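# Tighten two unmarked cover-plate screws with cordless screwdriver

## Task

Find the two screws on the cover plate that lack an orange paint mark (these are the loose ones) and drive both in until tight, using the cordless screwdriver lying on the table, which runs while its trigger is squeezed; at the end the screwdriver has to be switched off.

## Robot and tools

ROBOT. Two arms, left_arm and right_arm, each ending in an identical five-finger right hand (not mirrored, so every hand axis and number means the same on both). A scene counts as solved only if the goal still holds after finished_scene with no robot help. Anything falling off the table, or left off it, fails the scene. Something may briefly nudge loose objects now and then. show_instructions displays the reference pages (here, pages about the cordless screwdriver) and moves nothing.

SCENE FRAME. Metres, origin at table-top height midway between the two nominal arm bases; +x out over the table, +z up, left_arm on the +y side. Image left/right does not match arm names. Printed hand positions can be slightly off, worse at long reach.

HAND POINT. A point 0.05 m ahead of the palm where index pad meets thumb tip in a pinch. Its +z runs along straight fingers (fingertips 0.06 to 0.07 m beyond), +y points out of the palm, +x across the palm away from the thumb. A wrist bracket on the little-finger side can strike objects. Large tilts about x or y may shift the point by up to about 2 cm.

ROW LAYOUT (28 numbers, each in -1..1, always both arms): left_arm dx, dy, dz, rx, ry, rz; left hand little, ring, middle, index, thumb_bend, thumb_turn, force_limit, speed; then the same fourteen for right_arm. Pose numbers are offsets, not poses: they are measured along scene axes from that arm's Hand target as it stood when the action or move began, with rotation about the Hand target position; rx, ry, rz form a single rotation vector. Scale: 1.0 equals 0.6 m or 180 degrees. All six zeros re-command the current Hand target. Finger targets are absolute: +1 straight/open, -1 curled fully; thumb_bend +1 straight, -1 bent; thumb_turn +1 beside the palm, -1 in front of it. A pinch is roughly index -0.22, thumb_bend -0.75, thumb_turn -0.57. force_limit maps -1..+1 to about 0..10 N at the fingertip (0..15 N for both thumb motors); speed maps -1..+1 from nearly still to a full finger stroke in 0.6 s. There is no 'unchanged' value: to keep a hand as is, resend the eight numbers last executed for it; if none yet, send hand_measured plus hand_force_limit and hand_speed.

execute_actions: actions is a list of actions, each a table of up to 15 rows, one row per 1/30 s step; a short table repeats its final row to fill 15 steps. Each row is counted from the action's start pose, not the row before. cameras selects images (omitted/null/["all"] = all, [] = none; unknown names void the call). Empty actions just reports state.

move: target is one 28-number row or up to 15 rows differing only in pose offsets, all counted from the same starting Hand targets. speed in m/s, 0.002 to 0.5 (default 0.25), turning limited to twice that in rad/s; one value or one per target. blend in m rounds corners. stop_force in N, 4 to 80, shared by both arms, ends an arm's path when its wrist sensor feels that much extra push opposing the motion; not usable before 0.2 s of scene time, nor with blocking=false, and unreliable while the hand rotates. At the slowest speed a guarded path covers at most 20 mm. Omit stop_force when backing away from a contact. zero (default true) re-zeroes before the move; false keeps the earlier zero so pushes accumulate. Paths are straight, don't avoid obstacles, end together, last 0.5 to 10 s. The hand numbers are sent at the start. The result adds a move: line: done, off_target, moving, held, contact or fault, plus limits=paced (pose clipped) or limits=held (steps withheld). blocking=false returns after ~0.5 s; then use wait or stop before new commands.

wait: seconds 0 to 10, arms keep their last command. stop: brakes a running move. zoom_image: camera plus region [x0, y0, x1, y1] in pixels, at most 504x504, from that camera's latest image. zero_wrist_force: arm = left_arm or right_arm. finished_scene: scene number 1 or 2; irreversible.

CAMERAS: cam_head_left, cam_head_right, cam_high (896x504), cam_left_wrist, cam_right_wrist (672x504).

RESULTS. Hand target is the last commanded pose after clipping (within 100 mm and 16 degrees of the measured pose each step); the next offsets count from it, and the hand may settle short of it. 'pose unreachable' means the clearance check between arms blocked a command. hand_measured, hand_stopped_by (moving, target, force, stalled, fault) and hand_load_n list six values in motor order; load positive when the finger is pushed open, near 0 when a grip is lost. Wrist force/torque are in hand axes, zeroed at scene start.

GRIPPING. Turn the thumb in front of the palm before reaching to wrap an object 0.035 to 0.08 m thick; thinner items down to ~0.025 m work better closing thumb first. Close slowly (speed -0.9 or lower) for gentle grips. To squeeze harder, raise force_limit and send a more-closed target; to loosen, send a more-open one.

AVOID. Joint torque limits (N m): shoulder pan and lift 297, elbow 135, wrists 48.6; an outside force around 150 N on an arm also triggers a fault. Either stops that arm for 10 s. Arms are stiff, so commanding even slightly beyond a firm contact can fault; approach slowly with stop_force. Avoid collisions between arms, slamming, dropping or flinging the screwdriver, and excess finger force. Long holding or stretching heats motors: MOTOR HOT warns at 70 °C, and at 85 °C the arm brakes for 30 to 60 s. Release the trigger so the tool is off before ending, and keep everything on the table.

Each tool is called after "Request:" as a command line: name --argument value for each argument, lists and objects as JSON in quotes; but a table of rows of numbers goes row by row, as --pt "numbers of a row", without its own name.

Reference images:

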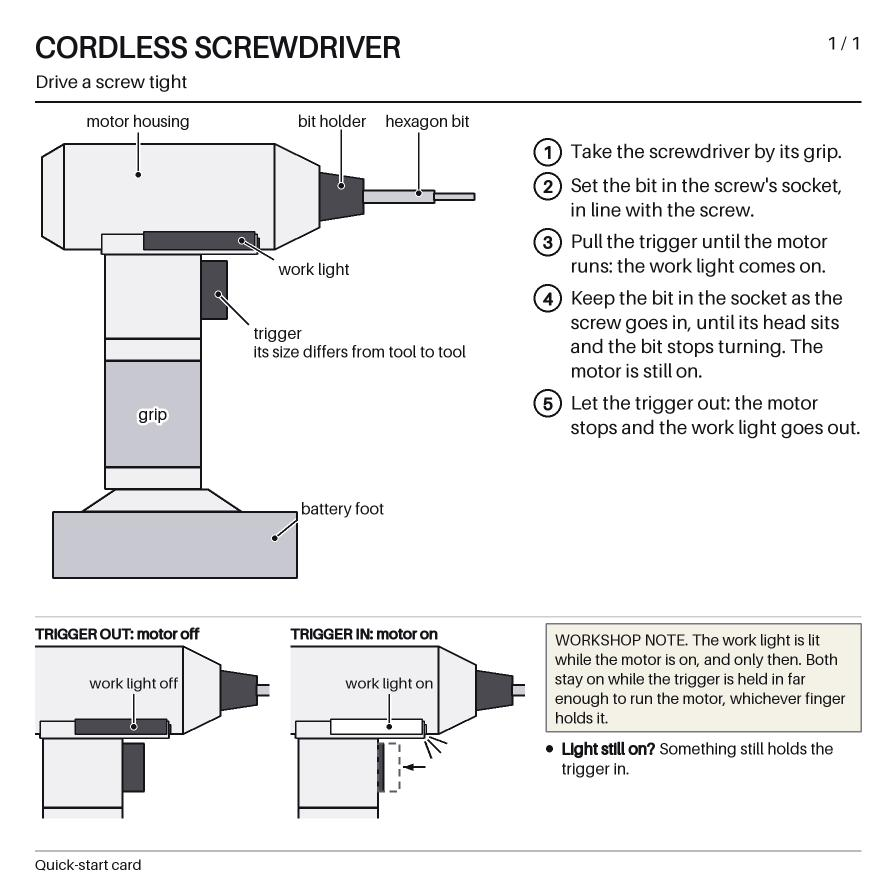

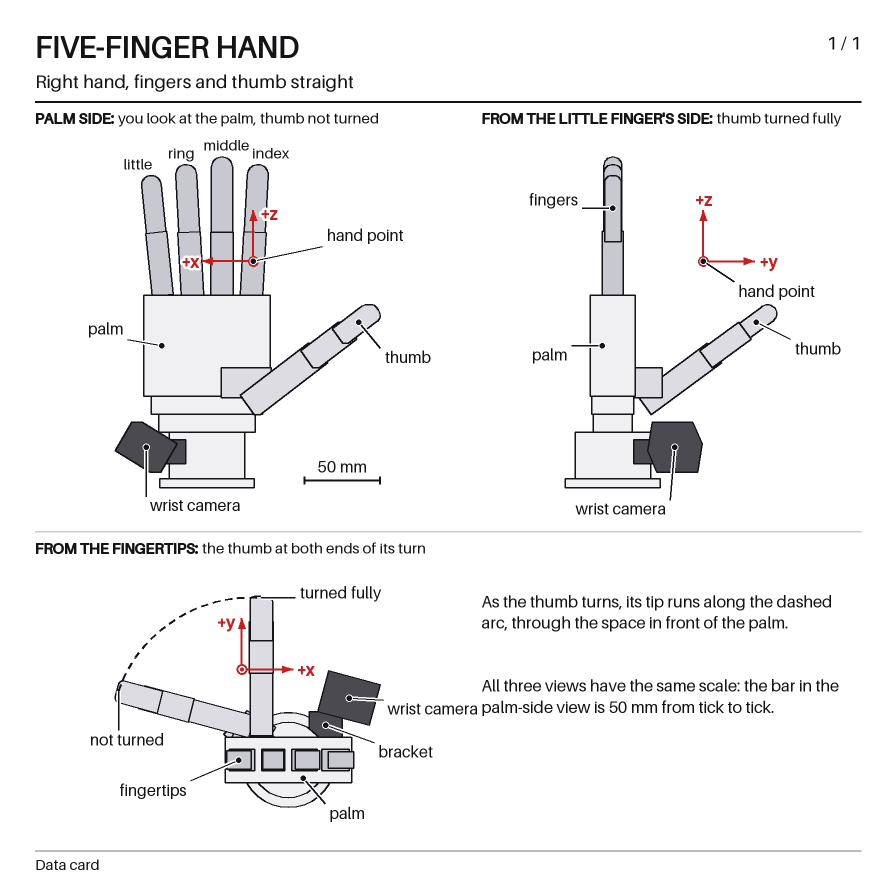

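## Session

Request:
execute_actions --actions '[]'

Scene clock: 209.80 s.
left_arm: end_effector_position=(+0.6343, +0.4050, +0.4303) hand_measured=(+1.000, +1.000, +1.000, +1.000, +1.000, +1.000) hand_load_n=(+0.0, +0.0, +0.0, +0.0, +0.0, +0.0) hand_stopped_by=(target, target, target, target, target, target) hand_force_limit=0.00 hand_speed=-0.80 end_effector_quat_wxyz=(+0.025, +0.542, -0.170, +0.822) end_effector_velocity=(+0.000, +0.000, +0.000) end_effector_angular_velocity=(+0.002, -0.001, +0.000) | right_arm: end_effector_position=(+0.6310, +0.1582, +0.1180) hand_measured=(+0.900, +0.900, +0.900, +1.000, +1.000, -1.000) hand_load_n=(+0.0, +0.0, +0.0, +0.0, +0.0, +0.0) hand_stopped_by=(target, target, target, target, target, target) hand_force_limit=0.00 hand_speed=-0.50 end_effector_quat_wxyz=(+0.680, -0.201, +0.678, +0.194) end_effector_velocity=(+0.000, +0.000, +0.001) end_effector_angular_velocity=(+0.000, +0.000, +0.000)
Joint positions: left_arm=[-0.433 -1.662 2.215 -0.915 1.51 -4.416] | right_arm=[0.822 -0.881 1.776 -0.895 1.886 -1.581]
Joint velocities: left_arm=[0.001 0 0 0 0.001 0.002] | right_arm=[0 -0.001 0 0 0 0]
Joint torques (N m): left_arm=[2.22 -34.75 -34.33 -4.59 1.77 0.86] | right_arm=[-14.64 -77.67 -27.01 -0.23 -1.24 -2.06]
Wrist force (N): left_arm=[2.5 1.2 0.9] | right_arm=[-0.4 0.0 -0.8]
Wrist torque (N m): left_arm=[0.14 -0.53 0.27] | right_arm=[-0.13 0.22 -0.16]
Wrist force, peak (N): left_arm=[2.5 1.2 0.9] | right_arm=[-0.4 0.0 -0.8]
Hand target: left_arm +0.6343, +0.4050, +0.4303; +0.025, +0.542, -0.170, +0.822 | right_arm +0.6309, +0.1582, +0.1180; +0.680, -0.201, +0.678, +0.194
Off the commanded pose: left_arm 0.000 m, 0 deg | right_arm 0.000 m, 0 deg.

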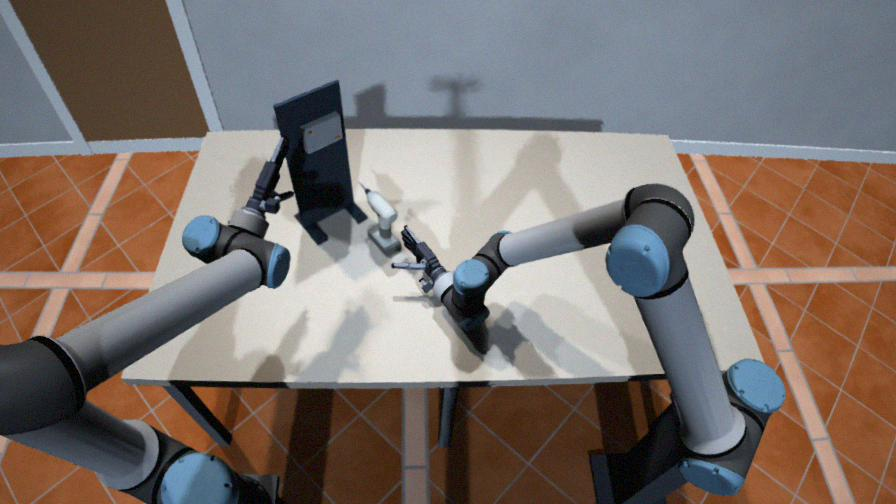

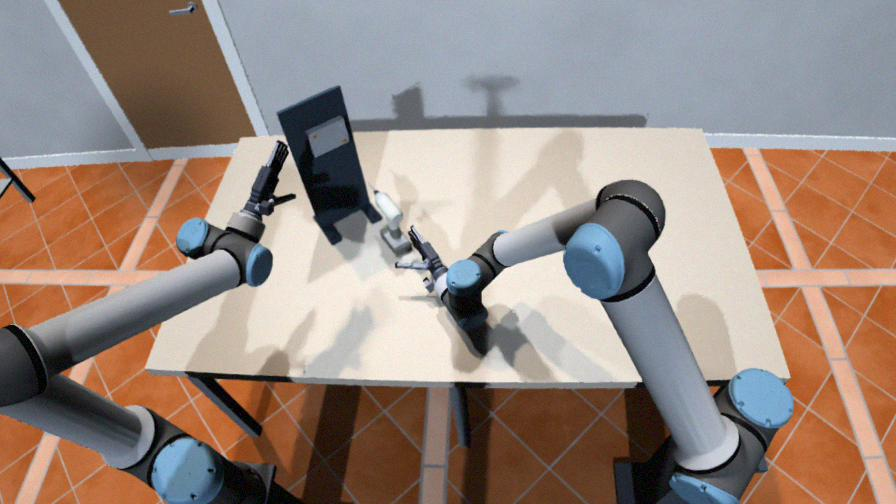

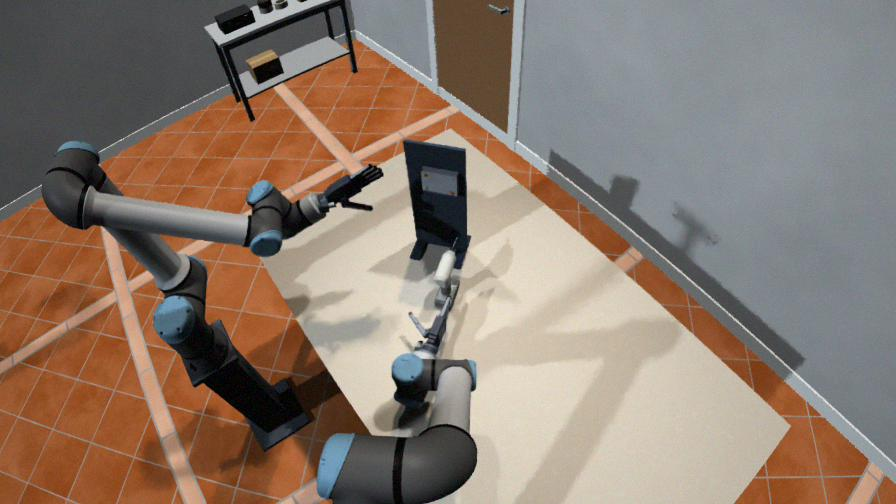

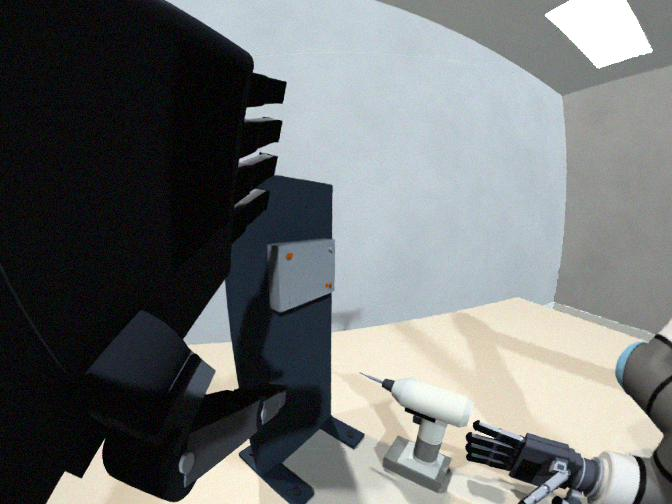

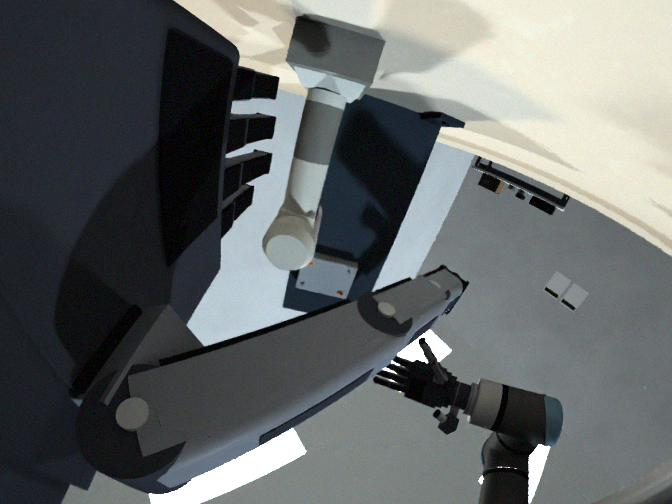

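Request:
zoom_image --camera "cam_head_left" --region '[240, 70, 500, 300]'

Request:
zoom_image --camera "cam_head_right" --region '[260, 70, 500, 300]'

Request:
zoom_image --camera "cam_left_wrist" --region '[220, 200, 560, 504]'

Request:
zoom_image --camera "cam_high" --region '[360, 120, 520, 400]'

Request:
zoom_image --camera "cam_right_wrist" --region '[180, 0, 480, 320]'

Scaled by 1.938.

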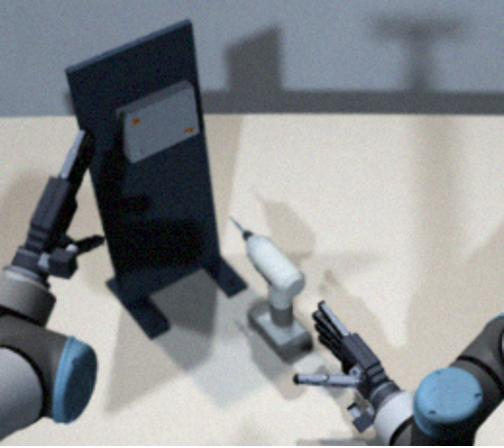

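Scaled by 2.100.

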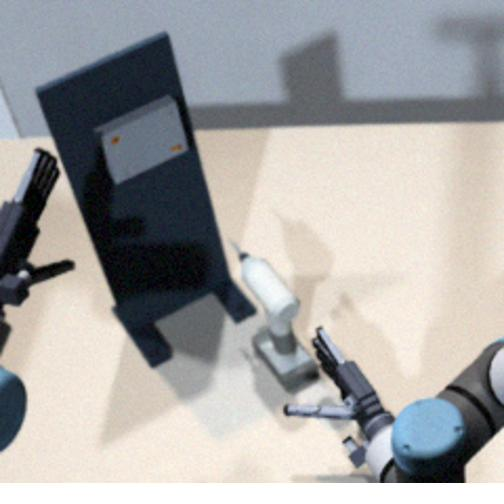

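Scaled by 1.482 from the camera's 672x504 image, which has a finer 960x720 frame.

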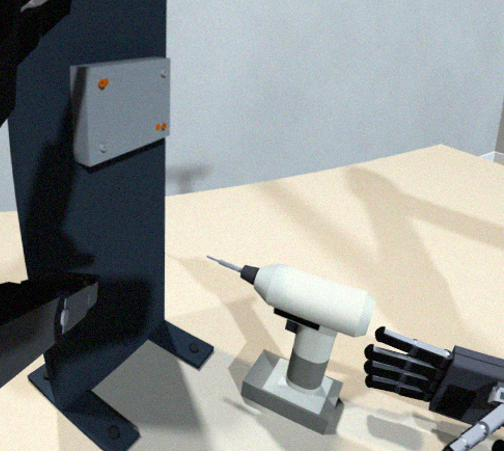

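Scaled by 1.800.

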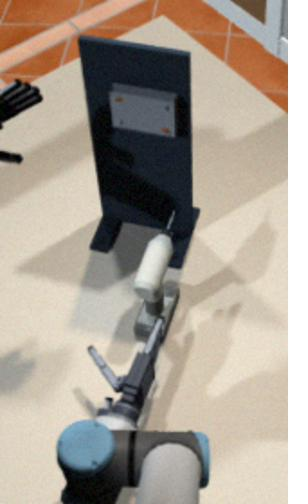

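Scaled by 1.575 from the camera's 672x504 image, which has a finer 960x720 frame.

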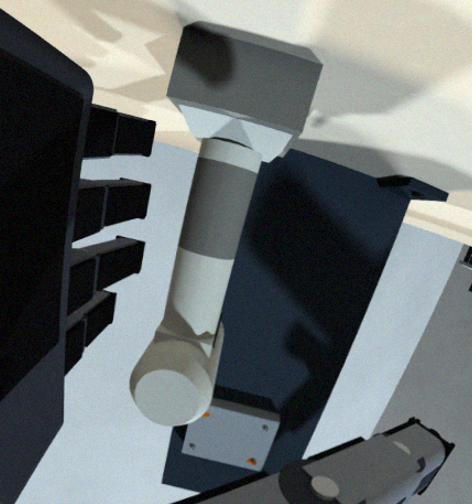

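Request:
move --target '[0,0,0,0,0,0,1,1,1,1,1,1,0,-0.8,0.0985,0.0625,0.0133,0,0,0.016,0.9,0.9,0.9,1,1,-1,0,-0.5]' --speed 0.12 --stop_force 8 --cameras '["cam_left_wrist","cam_right_wrist","cam_head_right"]'

Request:
zoom_image --camera "cam_left_wrist" --region '[340, 340, 560, 504]'

Request:
zoom_image --camera "cam_right_wrist" --region '[180, 0, 480, 320]'

Scene clock: 215.73 s.
left_arm: end_effector_position=(+0.6343, +0.4050, +0.4303) hand_measured=(+1.000, +1.000, +1.000, +1.000, +1.000, +1.000) hand_load_n=(+0.0, +0.0, +0.0, +0.0, +0.0, +0.0) hand_stopped_by=(target, target, target, target, target, target) hand_force_limit=0.00 hand_speed=-0.80 end_effector_quat_wxyz=(+0.025, +0.542, -0.170, +0.822) end_effector_velocity=(+0.000, -0.001, +0.000) end_effector_angular_velocity=(+0.000, +0.000, -0.001) | right_arm: end_effector_position=(+0.6900, +0.1958, +0.1260) hand_measured=(+0.900, +0.900, +0.900, +1.000, +1.000, -1.000) hand_load_n=(+0.0, +0.0, +0.0, +0.0, +0.0, +0.0) hand_stopped_by=(target, target, target, target, target, target) hand_force_limit=0.00 hand_speed=-0.50 end_effector_quat_wxyz=(+0.675, -0.218, +0.672, +0.212) end_effector_velocity=(+0.000, +0.000, +0.002) end_effector_angular_velocity=(+0.001, -0.001, +0.000)
Joint positions: left_arm=[-0.433 -1.662 2.215 -0.915 1.51 -4.416] | right_arm=[0.778 -0.827 1.643 -0.816 1.792 -1.581]
Joint velocities: left_arm=[-0.001 0 0 0 0 0] | right_arm=[0 -0.002 0 0 0 0]
Joint torques (N m): left_arm=[1.22 -34.03 -34.73 -4.28 1.39 1.04] | right_arm=[14.16 -103.87 -35.76 -4.5 -0.54 1.89]
Wrist force (N): left_arm=[2.3 1.0 0.9] | right_arm=[-0.8 0.1 -0.6]
Wrist torque (N m): left_arm=[0.11 -0.51 0.26] | right_arm=[-0.14 0.28 -0.18]
Wrist force, peak (N): left_arm=[2.8 1.3 0.9] | right_arm=[-0.8 0.3 -1.9]
Hand target: left_arm +0.6343, +0.4050, +0.4303; +0.025, +0.542, -0.170, +0.822 | right_arm +0.6900, +0.1958, +0.1260; +0.675, -0.218, +0.672, +0.212
Off the commanded pose: left_arm 0.000 m, 0 deg | right_arm 0.000 m, 0 deg.
move: done
Images, in order (width x height): cam_head_right 896x504, cam_left_wrist 672x504, cam_right_wrist 672x504.

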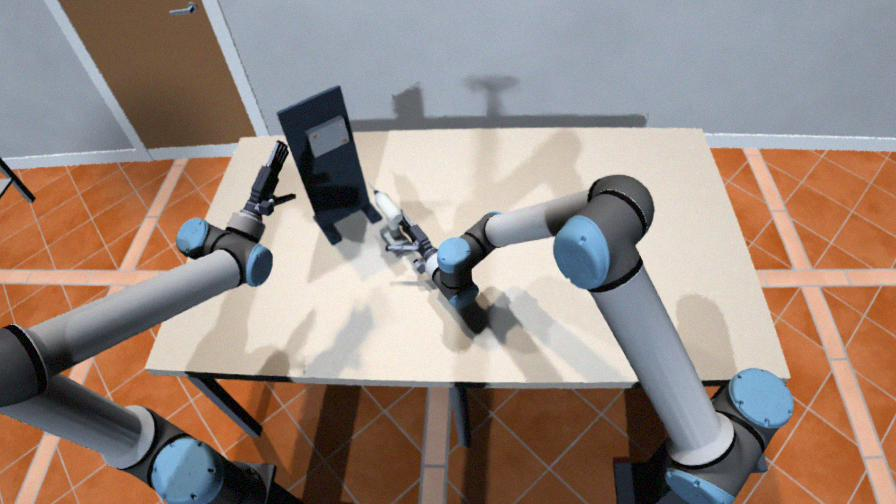

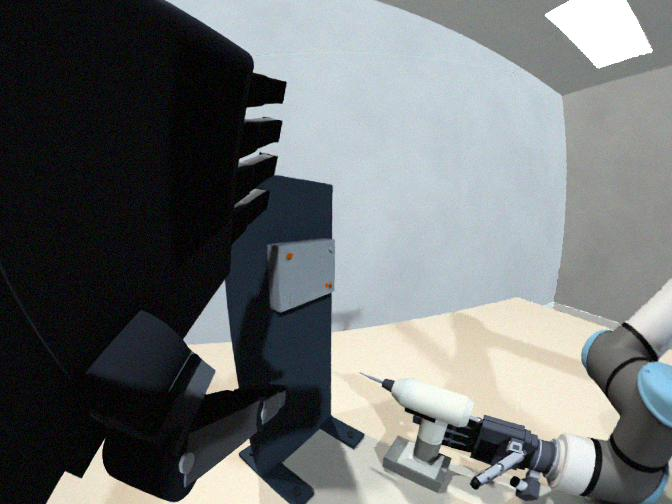

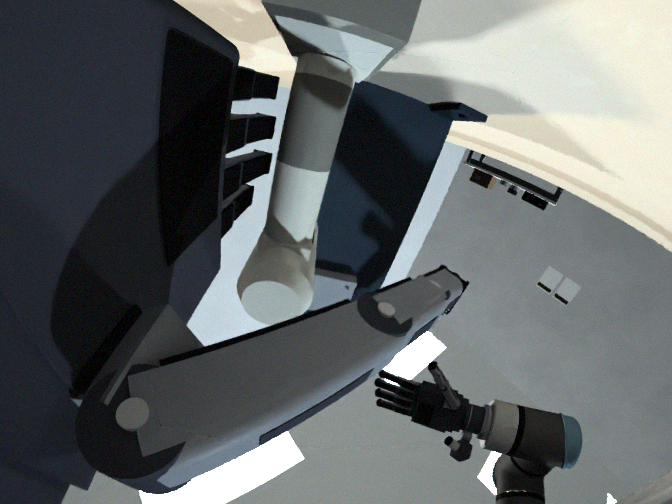

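Scaled by 2.291 from the camera's 672x504 image, which has a finer 960x720 frame.

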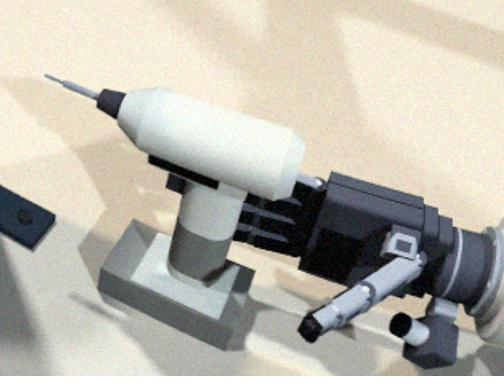

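Scaled by 1.575 from the camera's 672x504 image, which has a finer 960x720 frame.

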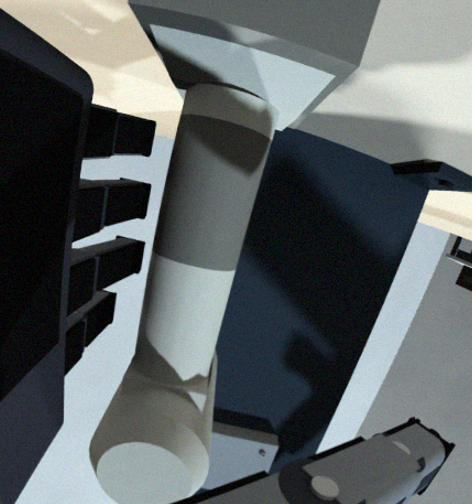

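Request:
move --target '[0,0,0,0,0,0,1,1,1,1,1,1,0,-0.8,0.0842,0.0598,0.002,0,0,0,0.9,0.9,0.9,1,1,-1,0,-0.5]' --speed 0.08 --stop_force 5 --cameras '["cam_left_wrist","cam_right_wrist"]'

Request:
zoom_image --camera "cam_left_wrist" --region '[340, 340, 560, 504]'

Request:
zoom_image --camera "cam_right_wrist" --region '[180, 0, 480, 320]'

Scene clock: 219.10 s.
left_arm: end_effector_position=(+0.6343, +0.4050, +0.4303) hand_measured=(+1.000, +1.000, +1.000, +1.000, +1.000, +1.000) hand_load_n=(+0.0, +0.0, +0.0, +0.0, +0.0, +0.0) hand_stopped_by=(target, target, target, target, target, target) hand_force_limit=0.00 hand_speed=-0.80 end_effector_quat_wxyz=(+0.025, +0.542, -0.170, +0.822) end_effector_velocity=(+0.000, +0.000, +0.000) end_effector_angular_velocity=(+0.000, +0.000, +0.000) | right_arm: end_effector_position=(+0.7405, +0.2317, +0.1273) hand_measured=(+0.900, +0.900, +0.900, +1.000, +1.000, -1.000) hand_load_n=(+0.0, +0.0, +0.0, +0.0, +0.0, -0.5) hand_stopped_by=(target, target, target, target, target, target) hand_force_limit=0.00 hand_speed=-0.50 end_effector_quat_wxyz=(+0.675, -0.218, +0.672, +0.212) end_effector_velocity=(+0.000, +0.000, +0.001) end_effector_angular_velocity=(+0.000, +0.000, +0.000)
Joint positions: left_arm=[-0.433 -1.662 2.215 -0.915 1.51 -4.416] | right_arm=[0.762 -0.762 1.505 -0.744 1.776 -1.581]
Joint velocities: left_arm=[0 0 0 0 0 0] | right_arm=[0 0 0 0 0 0]
Joint torques (N m): left_arm=[4.53 -37.13 -33.23 -4.14 1.58 0.95] | right_arm=[14.21 -109.88 -37.5 -4.42 2.18 1.57]
Wrist force (N): left_arm=[2.2 1.2 0.8] | right_arm=[-0.2 0.0 -0.8]
Wrist torque (N m): left_arm=[0.15 -0.49 0.26] | right_arm=[-0.13 0.19 -0.15]
Wrist force, peak (N): left_arm=[2.6 1.4 0.7] | right_arm=[-0.4 0.4 -1.8]
Hand target: left_arm +0.6343, +0.4050, +0.4303; +0.025, +0.542, -0.170, +0.822 | right_arm +0.7405, +0.2317, +0.1273; +0.675, -0.218, +0.672, +0.212
Off the commanded pose: left_arm 0.000 m, 0 deg | right_arm 0.000 m, 0 deg.
move: done
Images, in order (width x height): cam_left_wrist 672x504, cam_right_wrist 672x504.

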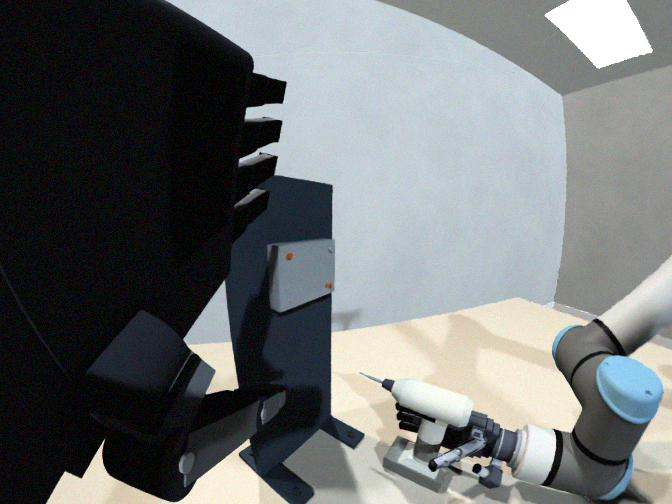

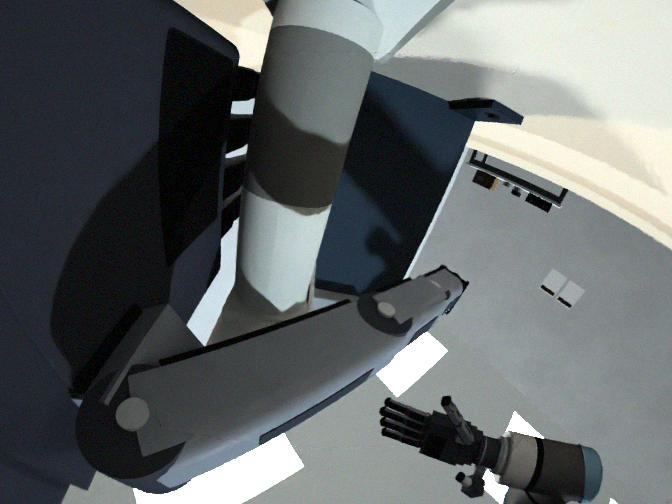

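Scaled by 2.291 from the camera's 672x504 image, which has a finer 960x720 frame.

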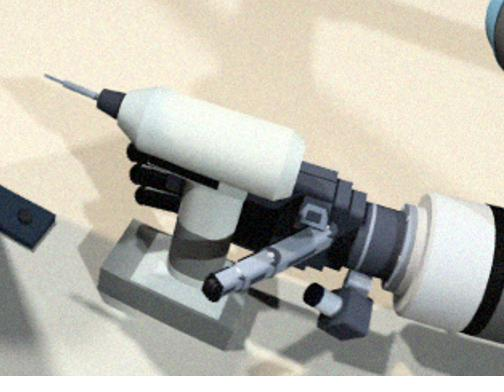

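Scaled by 1.575 from the camera's 672x504 image, which has a finer 960x720 frame.

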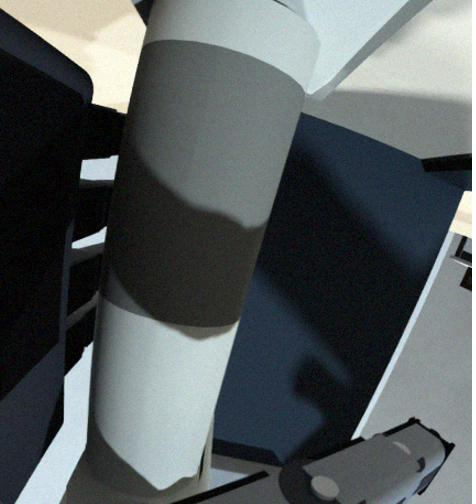

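Request:
move --target '[0,0,0,0,0,0,1,1,1,1,1,1,0,-0.8,0,0,0.01,0,0,0,0.9,0.9,0.9,1,1,-1,0,-0.5]' --speed 0.03 --stop_force 5 --cameras '["cam_left_wrist","cam_right_wrist"]'

Request:
zoom_image --camera "cam_left_wrist" --region '[340, 350, 500, 504]'

Request:
zoom_image --camera "cam_right_wrist" --region '[180, 0, 480, 320]'

Scene clock: 221.47 s.
left_arm: end_effector_position=(+0.6343, +0.4050, +0.4303) hand_measured=(+1.000, +1.000, +1.000, +1.000, +1.000, +1.000) hand_load_n=(+0.0, +0.0, +0.0, +0.0, +0.0, +0.0) hand_stopped_by=(target, target, target, target, target, target) hand_force_limit=0.00 hand_speed=-0.80 end_effector_quat_wxyz=(+0.025, +0.542, -0.170, +0.822) end_effector_velocity=(+0.000, +0.000, +0.000) end_effector_angular_velocity=(+0.000, +0.000, -0.001) | right_arm: end_effector_position=(+0.7405, +0.2317, +0.1333) hand_measured=(+0.900, +0.900, +0.900, +1.000, +1.000, -1.000) hand_load_n=(+0.0, +0.0, +0.0, +0.0, +0.0, +0.0) hand_stopped_by=(target, target, target, target, target, target) hand_force_limit=0.00 hand_speed=-0.50 end_effector_quat_wxyz=(+0.675, -0.218, +0.672, +0.212) end_effector_velocity=(+0.000, +0.000, +0.002) end_effector_angular_velocity=(+0.001, -0.001, +0.000)
Joint positions: left_arm=[-0.433 -1.662 2.215 -0.915 1.51 -4.416] | right_arm=[0.762 -0.768 1.504 -0.737 1.776 -1.581]
Joint velocities: left_arm=[0 0 0 0 0 0] | right_arm=[0 -0.002 0 0 0 0]
Joint torques (N m): left_arm=[3.14 -35.94 -33.61 -3.98 1.29 1.79] | right_arm=[11.34 -90.76 -32.26 -4.64 1.23 0.91]
Wrist force (N): left_arm=[2.3 1.1 0.7] | right_arm=[-0.4 -0.3 -0.4]
Wrist torque (N m): left_arm=[0.14 -0.51 0.27] | right_arm=[-0.19 0.21 -0.17]
Wrist force, peak (N): left_arm=[2.7 1.3 1.1] | right_arm=[-0.7 -0.2 -0.9]
Hand target: left_arm +0.6343, +0.4050, +0.4303; +0.025, +0.542, -0.170, +0.822 | right_arm +0.7405, +0.2317, +0.1332; +0.675, -0.218, +0.672, +0.212
Off the commanded pose: left_arm 0.000 m, 0 deg | right_arm 0.000 m, 0 deg.
move: done
Images, in order (width x height): cam_left_wrist 672x504, cam_right_wrist 672x504.

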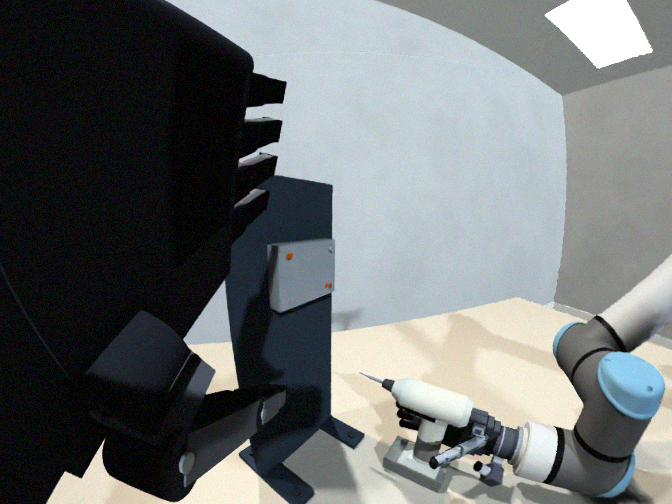

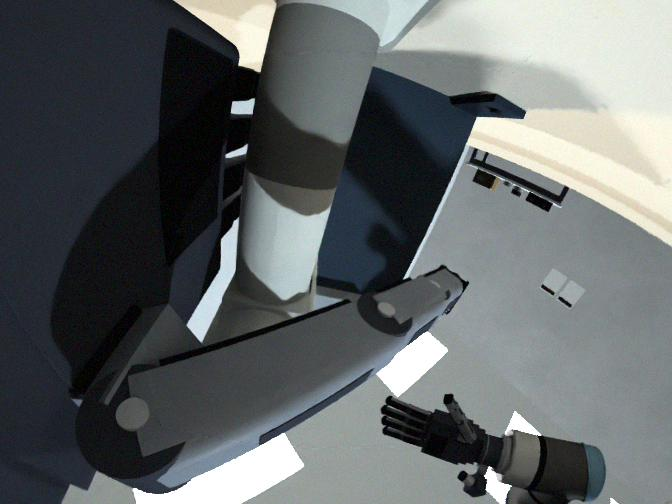

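Scaled by 3.150 from the camera's 672x504 image, which has a finer 960x720 frame.

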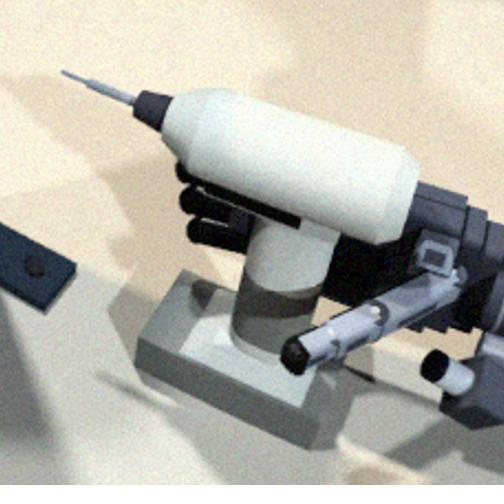

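Scaled by 1.575 from the camera's 672x504 image, which has a finer 960x720 frame.

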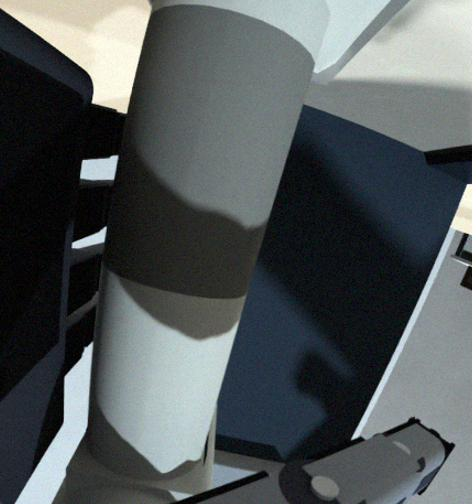

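Request:
move --target '[0,0,0,0,0,0,1,1,1,1,1,1,0,-0.8,0,0,0.006,0,0,0,0.9,0.9,0.9,1,1,-1,0,-0.5]' --speed 0.03 --stop_force 4 --cameras '[]'

Request:
move --target '[0,0,0,0,0,0,1,1,1,1,1,1,0,-0.8,-0.0097,0.0136,0,0,0,0,0.9,0.9,0.9,1,1,-1,0,-0.5]' --speed 0.02 --stop_force 4 --cameras '["cam_left_wrist","cam_right_wrist"]'

Request:
zoom_image --camera "cam_left_wrist" --region '[340, 350, 500, 504]'

Request:
zoom_image --camera "cam_right_wrist" --region '[180, 0, 480, 320]'

Scene clock: 222.90 s.
left_arm: end_effector_position=(+0.6343, +0.4050, +0.4303) hand_measured=(+1.000, +1.000, +1.000, +1.000, +1.000, +1.000) hand_load_n=(+0.0, +0.0, +0.0, +0.0, +0.0, +0.0) hand_stopped_by=(target, target, target, target, target, target) hand_force_limit=0.00 hand_speed=-0.80 end_effector_quat_wxyz=(+0.025, +0.542, -0.170, +0.822) end_effector_velocity=(+0.000, +0.000, +0.000) end_effector_angular_velocity=(-0.002, +0.000, -0.001) | right_arm: end_effector_position=(+0.7405, +0.2317, +0.1369) hand_measured=(+0.900, +0.900, +0.900, +1.000, +1.000, -1.000) hand_load_n=(+0.0, +0.0, +0.0, +0.0, +0.0, +0.0) hand_stopped_by=(target, target, target, target, target, target) hand_force_limit=0.00 hand_speed=-0.50 end_effector_quat_wxyz=(+0.675, -0.218, +0.672, +0.212) end_effector_velocity=(+0.000, +0.000, +0.001) end_effector_angular_velocity=(+0.000, +0.000, +0.000)
Joint positions: left_arm=[-0.433 -1.662 2.215 -0.915 1.51 -4.416] | right_arm=[0.762 -0.772 1.504 -0.732 1.776 -1.581]
Joint velocities: left_arm=[0 0 0 0 0 -0.002] | right_arm=[0 -0.001 0 0 0 0]
Joint torques (N m): left_arm=[3.2 -37.16 -32.3 -3.8 1.72 1.58] | right_arm=[6.72 -94.7 -37.05 -4.33 0.3 0.47]
Wrist force (N): left_arm=[2.3 1.1 1.0] | right_arm=[-0.4 -0.1 -0.6]
Wrist torque (N m): left_arm=[0.12 -0.50 0.26] | right_arm=[-0.16 0.22 -0.17]
Wrist force, peak (N): left_arm=[2.6 1.5 1.0] | right_arm=[-0.3 -0.4 -1.1]
Hand target: left_arm +0.6343, +0.4050, +0.4303; +0.025, +0.542, -0.170, +0.822 | right_arm +0.7405, +0.2317, +0.1368; +0.675, -0.218, +0.672, +0.212
Off the commanded pose: left_arm 0.000 m, 0 deg | right_arm 0.000 m, 0 deg.
move: done
No camera images: "cameras" was empty.

Scene clock: 224.70 s.
left_arm: end_effector_position=(+0.6343, +0.4050, +0.4303) hand_measured=(+1.000, +1.000, +1.000, +1.000, +1.000, +1.000) hand_load_n=(+0.0, +0.0, +0.0, +0.0, +0.0, +0.0) hand_stopped_by=(target, target, target, target, target, target) hand_force_limit=0.00 hand_speed=-0.80 end_effector_quat_wxyz=(+0.025, +0.542, -0.170, +0.822) end_effector_velocity=(+0.000, +0.000, +0.000) end_effector_angular_velocity=(-0.001, +0.001, -0.001) | right_arm: end_effector_position=(+0.7347, +0.2399, +0.1368) hand_measured=(+0.900, +0.900, +0.900, +1.000, +1.000, -1.000) hand_load_n=(+0.0, +0.0, +0.0, +0.0, +0.0, -0.5) hand_stopped_by=(target, target, target, target, target, target) hand_force_limit=0.00 hand_speed=-0.50 end_effector_quat_wxyz=(+0.675, -0.218, +0.672, +0.212) end_effector_velocity=(+0.000, +0.000, +0.000) end_effector_angular_velocity=(+0.000, +0.000, +0.000)
Joint positions: left_arm=[-0.433 -1.662 2.215 -0.915 1.51 -4.416] | right_arm=[0.774 -0.767 1.494 -0.727 1.788 -1.581]
Joint velocities: left_arm=[-0.001 0 0 0 0 -0.001] | right_arm=[0 0 0 0 0 0]
Joint torques (N m): left_arm=[2.34 -37.54 -32.63 -4.39 1.63 1.55] | right_arm=[-14.35 -109.87 -29.14 -4.52 -1.16 -0.98]
Wrist force (N): left_arm=[2.2 1.4 0.7] | right_arm=[-0.5 -0.3 -0.5]
Wrist torque (N m): left_arm=[0.19 -0.49 0.27] | right_arm=[-0.19 0.23 -0.18]
Wrist force, peak (N): left_arm=[2.7 1.3 0.9] | right_arm=[-0.3 -1.3 -1.0]
Hand target: left_arm +0.6343, +0.4050, +0.4303; +0.025, +0.542, -0.170, +0.822 | right_arm +0.7347, +0.2399, +0.1369; +0.675, -0.218, +0.672, +0.212
Off the commanded pose: left_arm 0.000 m, 0 deg | right_arm 0.000 m, 0 deg.
move: done
Images, in order (width x height): cam_left_wrist 672x504, cam_right_wrist 672x504.

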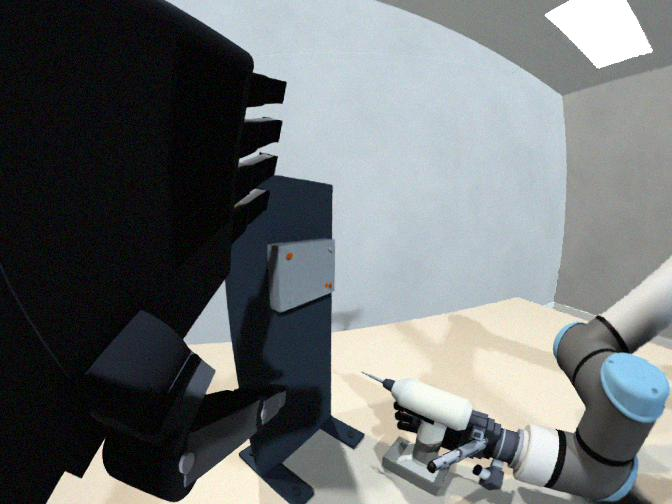

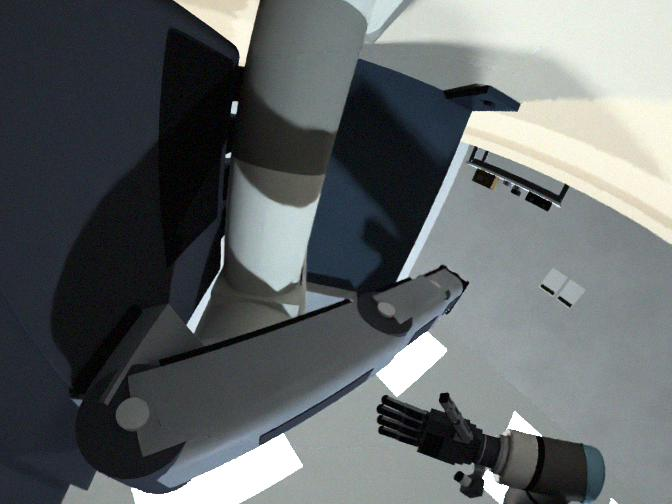

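Scaled by 3.150 from the camera's 672x504 image, which has a finer 960x720 frame.

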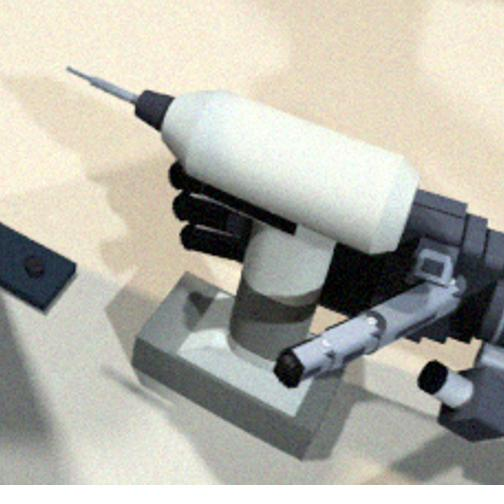

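Scaled by 1.575 from the camera's 672x504 image, which has a finer 960x720 frame.

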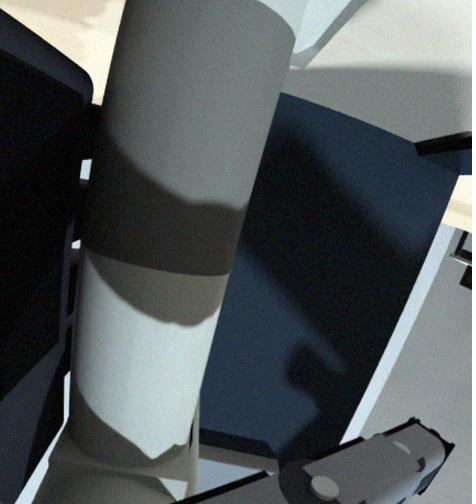

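Request:
move --target '[0,0,0,0,0,0,1,1,1,1,1,1,0,-0.8,0,0,0,0,0,0,-1,-1,-1,1,1,-1,-0.3,-0.8]' --cameras '["cam_left_wrist","cam_right_wrist"]'

Request:
zoom_image --camera "cam_left_wrist" --region '[340, 350, 500, 504]'

Request:
zoom_image --camera "cam_right_wrist" --region '[180, 0, 480, 320]'

Scene clock: 230.57 s.
left_arm: end_effector_position=(+0.6343, +0.4050, +0.4303) hand_measured=(+1.000, +1.000, +1.000, +1.000, +1.000, +1.000) hand_load_n=(+0.0, +0.0, +0.0, +0.0, +0.0, +0.0) hand_stopped_by=(target, target, target, target, target, target) hand_force_limit=0.00 hand_speed=-0.80 end_effector_quat_wxyz=(+0.025, +0.542, -0.170, +0.822) end_effector_velocity=(+0.000, +0.000, +0.000) end_effector_angular_velocity=(+0.000, +0.001, +0.001) | right_arm: end_effector_position=(+0.7347, +0.2399, +0.1369) hand_measured=(-0.864, -0.852, -0.664, +1.000, +1.000, -1.000) hand_load_n=(+6.0, +5.0, +2.5, +0.0, +0.0, +0.0) hand_stopped_by=(force, force, force, target, target, target) hand_force_limit=-0.30 hand_speed=-0.80 end_effector_quat_wxyz=(+0.675, -0.218, +0.672, +0.212) end_effector_velocity=(+0.000, +0.000, +0.000) end_effector_angular_velocity=(-0.001, +0.000, +0.000)
Joint positions: left_arm=[-0.433 -1.662 2.215 -0.915 1.51 -4.416] | right_arm=[0.774 -0.767 1.494 -0.727 1.788 -1.581]
Joint velocities: left_arm=[0 0.001 0 0 0 0] | right_arm=[0 0 0 0.001 0 0]
Joint torques (N m): left_arm=[1.94 -36.96 -30.69 -3.7 1.62 2.17] | right_arm=[3.6 -103.68 -33.71 -1.31 0.19 -0.85]
Wrist force (N): left_arm=[2.6 1.1 0.7] | right_arm=[-1.4 1.1 0.5]
Wrist torque (N m): left_arm=[0.15 -0.54 0.28] | right_arm=[-0.11 -0.21 0.19]
Wrist force, peak (N): left_arm=[2.8 1.3 0.7] | right_arm=[-0.5 -1.8 0.9]
Hand target: left_arm +0.6343, +0.4050, +0.4303; +0.025, +0.542, -0.170, +0.822 | right_arm +0.7347, +0.2399, +0.1369; +0.675, -0.218, +0.672, +0.212
Off the commanded pose: left_arm 0.000 m, 0 deg | right_arm 0.000 m, 0 deg.
move: moving (right_arm; no rest 5 s after the path's end)
Images, in order (width x height): cam_left_wrist 672x504, cam_right_wrist 672x504.

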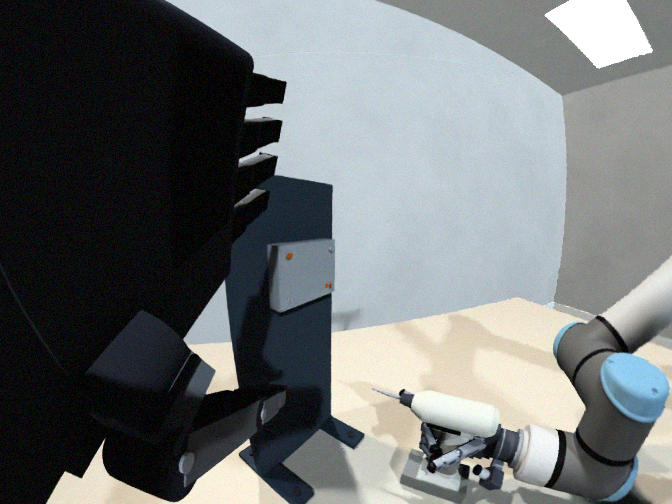

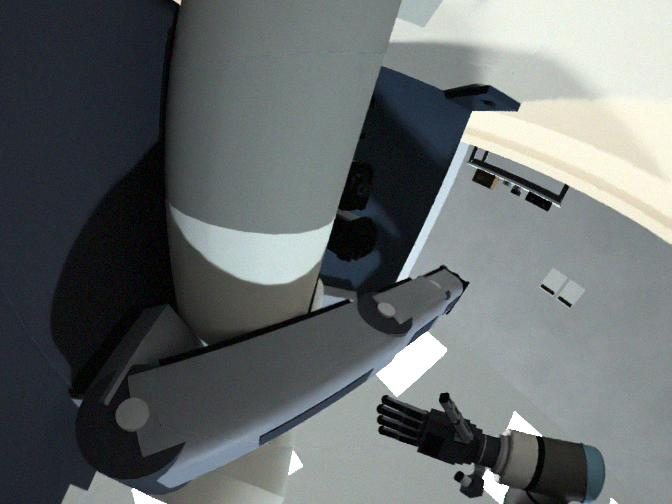

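Scaled by 3.150 from the camera's 672x504 image, which has a finer 960x720 frame.

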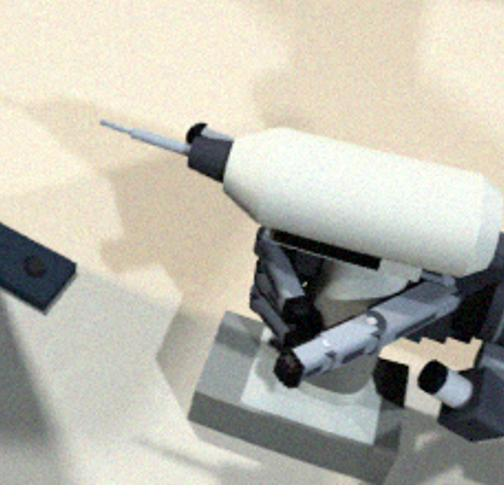

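Scaled by 1.575 from the camera's 672x504 image, which has a finer 960x720 frame.

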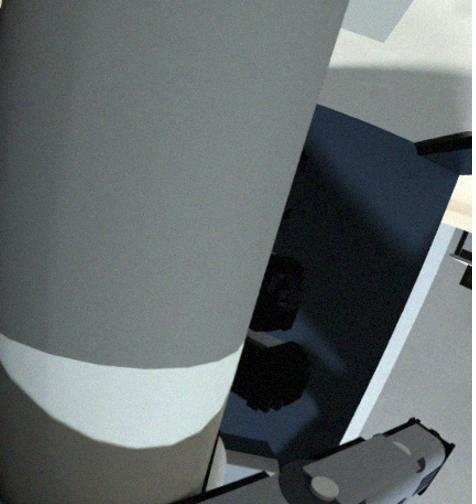

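Request:
move --target '[0,0,0,0,0,0,1,1,1,1,1,1,0,-0.8,0,0,0,0,0,0,-1,-1,-1,1,-1,-1,-0.3,-0.7]' --cameras '["cam_left_wrist","cam_right_wrist"]'

Request:
zoom_image --camera "cam_left_wrist" --region '[340, 350, 500, 504]'

Scene clock: 234.17 s.
left_arm: end_effector_position=(+0.6343, +0.4050, +0.4303) hand_measured=(+1.000, +1.000, +1.000, +1.000, +1.000, +1.000) hand_load_n=(+0.0, +0.0, +0.0, +0.0, +0.0, +0.0) hand_stopped_by=(target, target, target, target, target, target) hand_force_limit=0.00 hand_speed=-0.80 end_effector_quat_wxyz=(+0.025, +0.542, -0.170, +0.822) end_effector_velocity=(+0.000, +0.001, +0.000) end_effector_angular_velocity=(+0.000, +0.000, +0.001) | right_arm: end_effector_position=(+0.7347, +0.2399, +0.1369) hand_measured=(-0.864, -0.854, -0.664, +1.000, +0.114, -1.000) hand_load_n=(+2.0, +0.5, +1.0, +0.0, +5.0, +2.0) hand_stopped_by=(force, force, force, target, force, target) hand_force_limit=-0.30 hand_speed=-0.70 end_effector_quat_wxyz=(+0.675, -0.218, +0.672, +0.212) end_effector_velocity=(+0.000, +0.000, +0.002) end_effector_angular_velocity=(+0.002, -0.002, +0.000)
Joint positions: left_arm=[-0.433 -1.662 2.215 -0.915 1.51 -4.416] | right_arm=[0.774 -0.767 1.494 -0.727 1.788 -1.581]
Joint velocities: left_arm=[0.001 0 0 0 0 0] | right_arm=[0 -0.002 0 0 0 0]
Joint torques (N m): left_arm=[8.43 -37.83 -31.43 -3.82 1.86 2.53] | right_arm=[12.61 -94.91 -29.96 -0.88 0.98 -0.99]
Wrist force (N): left_arm=[2.1 1.1 0.7] | right_arm=[-3.1 1.6 -1.7]
Wrist torque (N m): left_arm=[0.15 -0.46 0.25] | right_arm=[-0.10 0.30 0.30]
Wrist force, peak (N): left_arm=[2.7 1.3 0.8] | right_arm=[-3.5 2.0 -1.6]
Hand target: left_arm +0.6343, +0.4050, +0.4303; +0.025, +0.542, -0.170, +0.822 | right_arm +0.7347, +0.2399, +0.1369; +0.675, -0.218, +0.672, +0.212
Off the commanded pose: left_arm 0.000 m, 0 deg | right_arm 0.000 m, 0 deg.
move: done
Images, in order (width x height): cam_left_wrist 672x504, cam_right_wrist 672x504.

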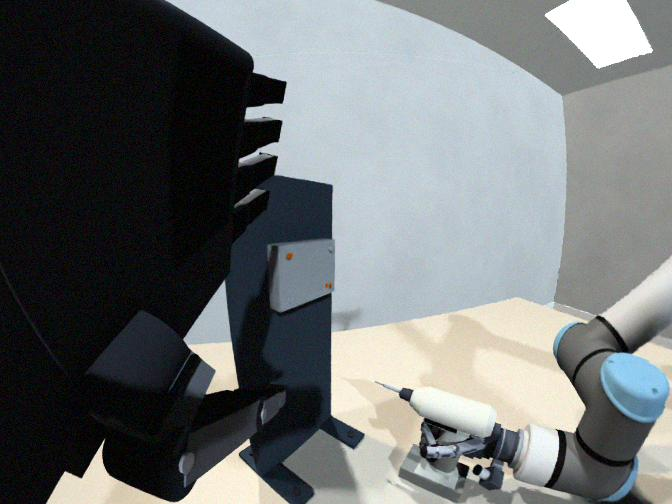

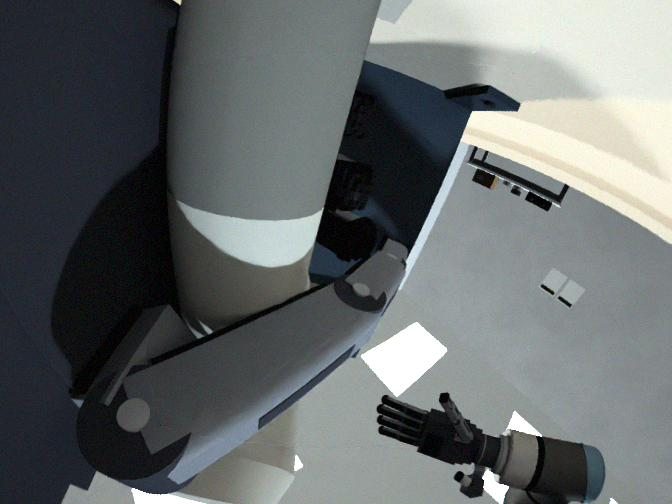

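Scaled by 3.150 from the camera's 672x504 image, which has a finer 960x720 frame.

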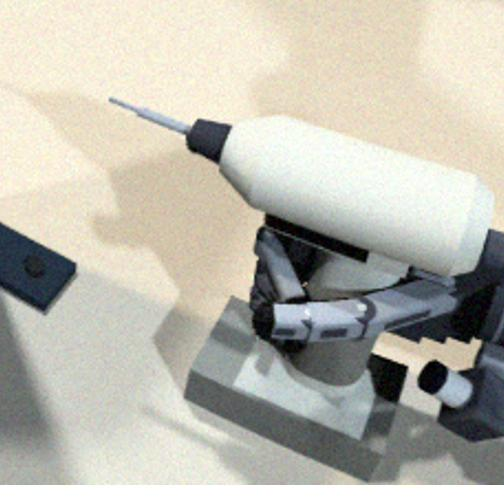

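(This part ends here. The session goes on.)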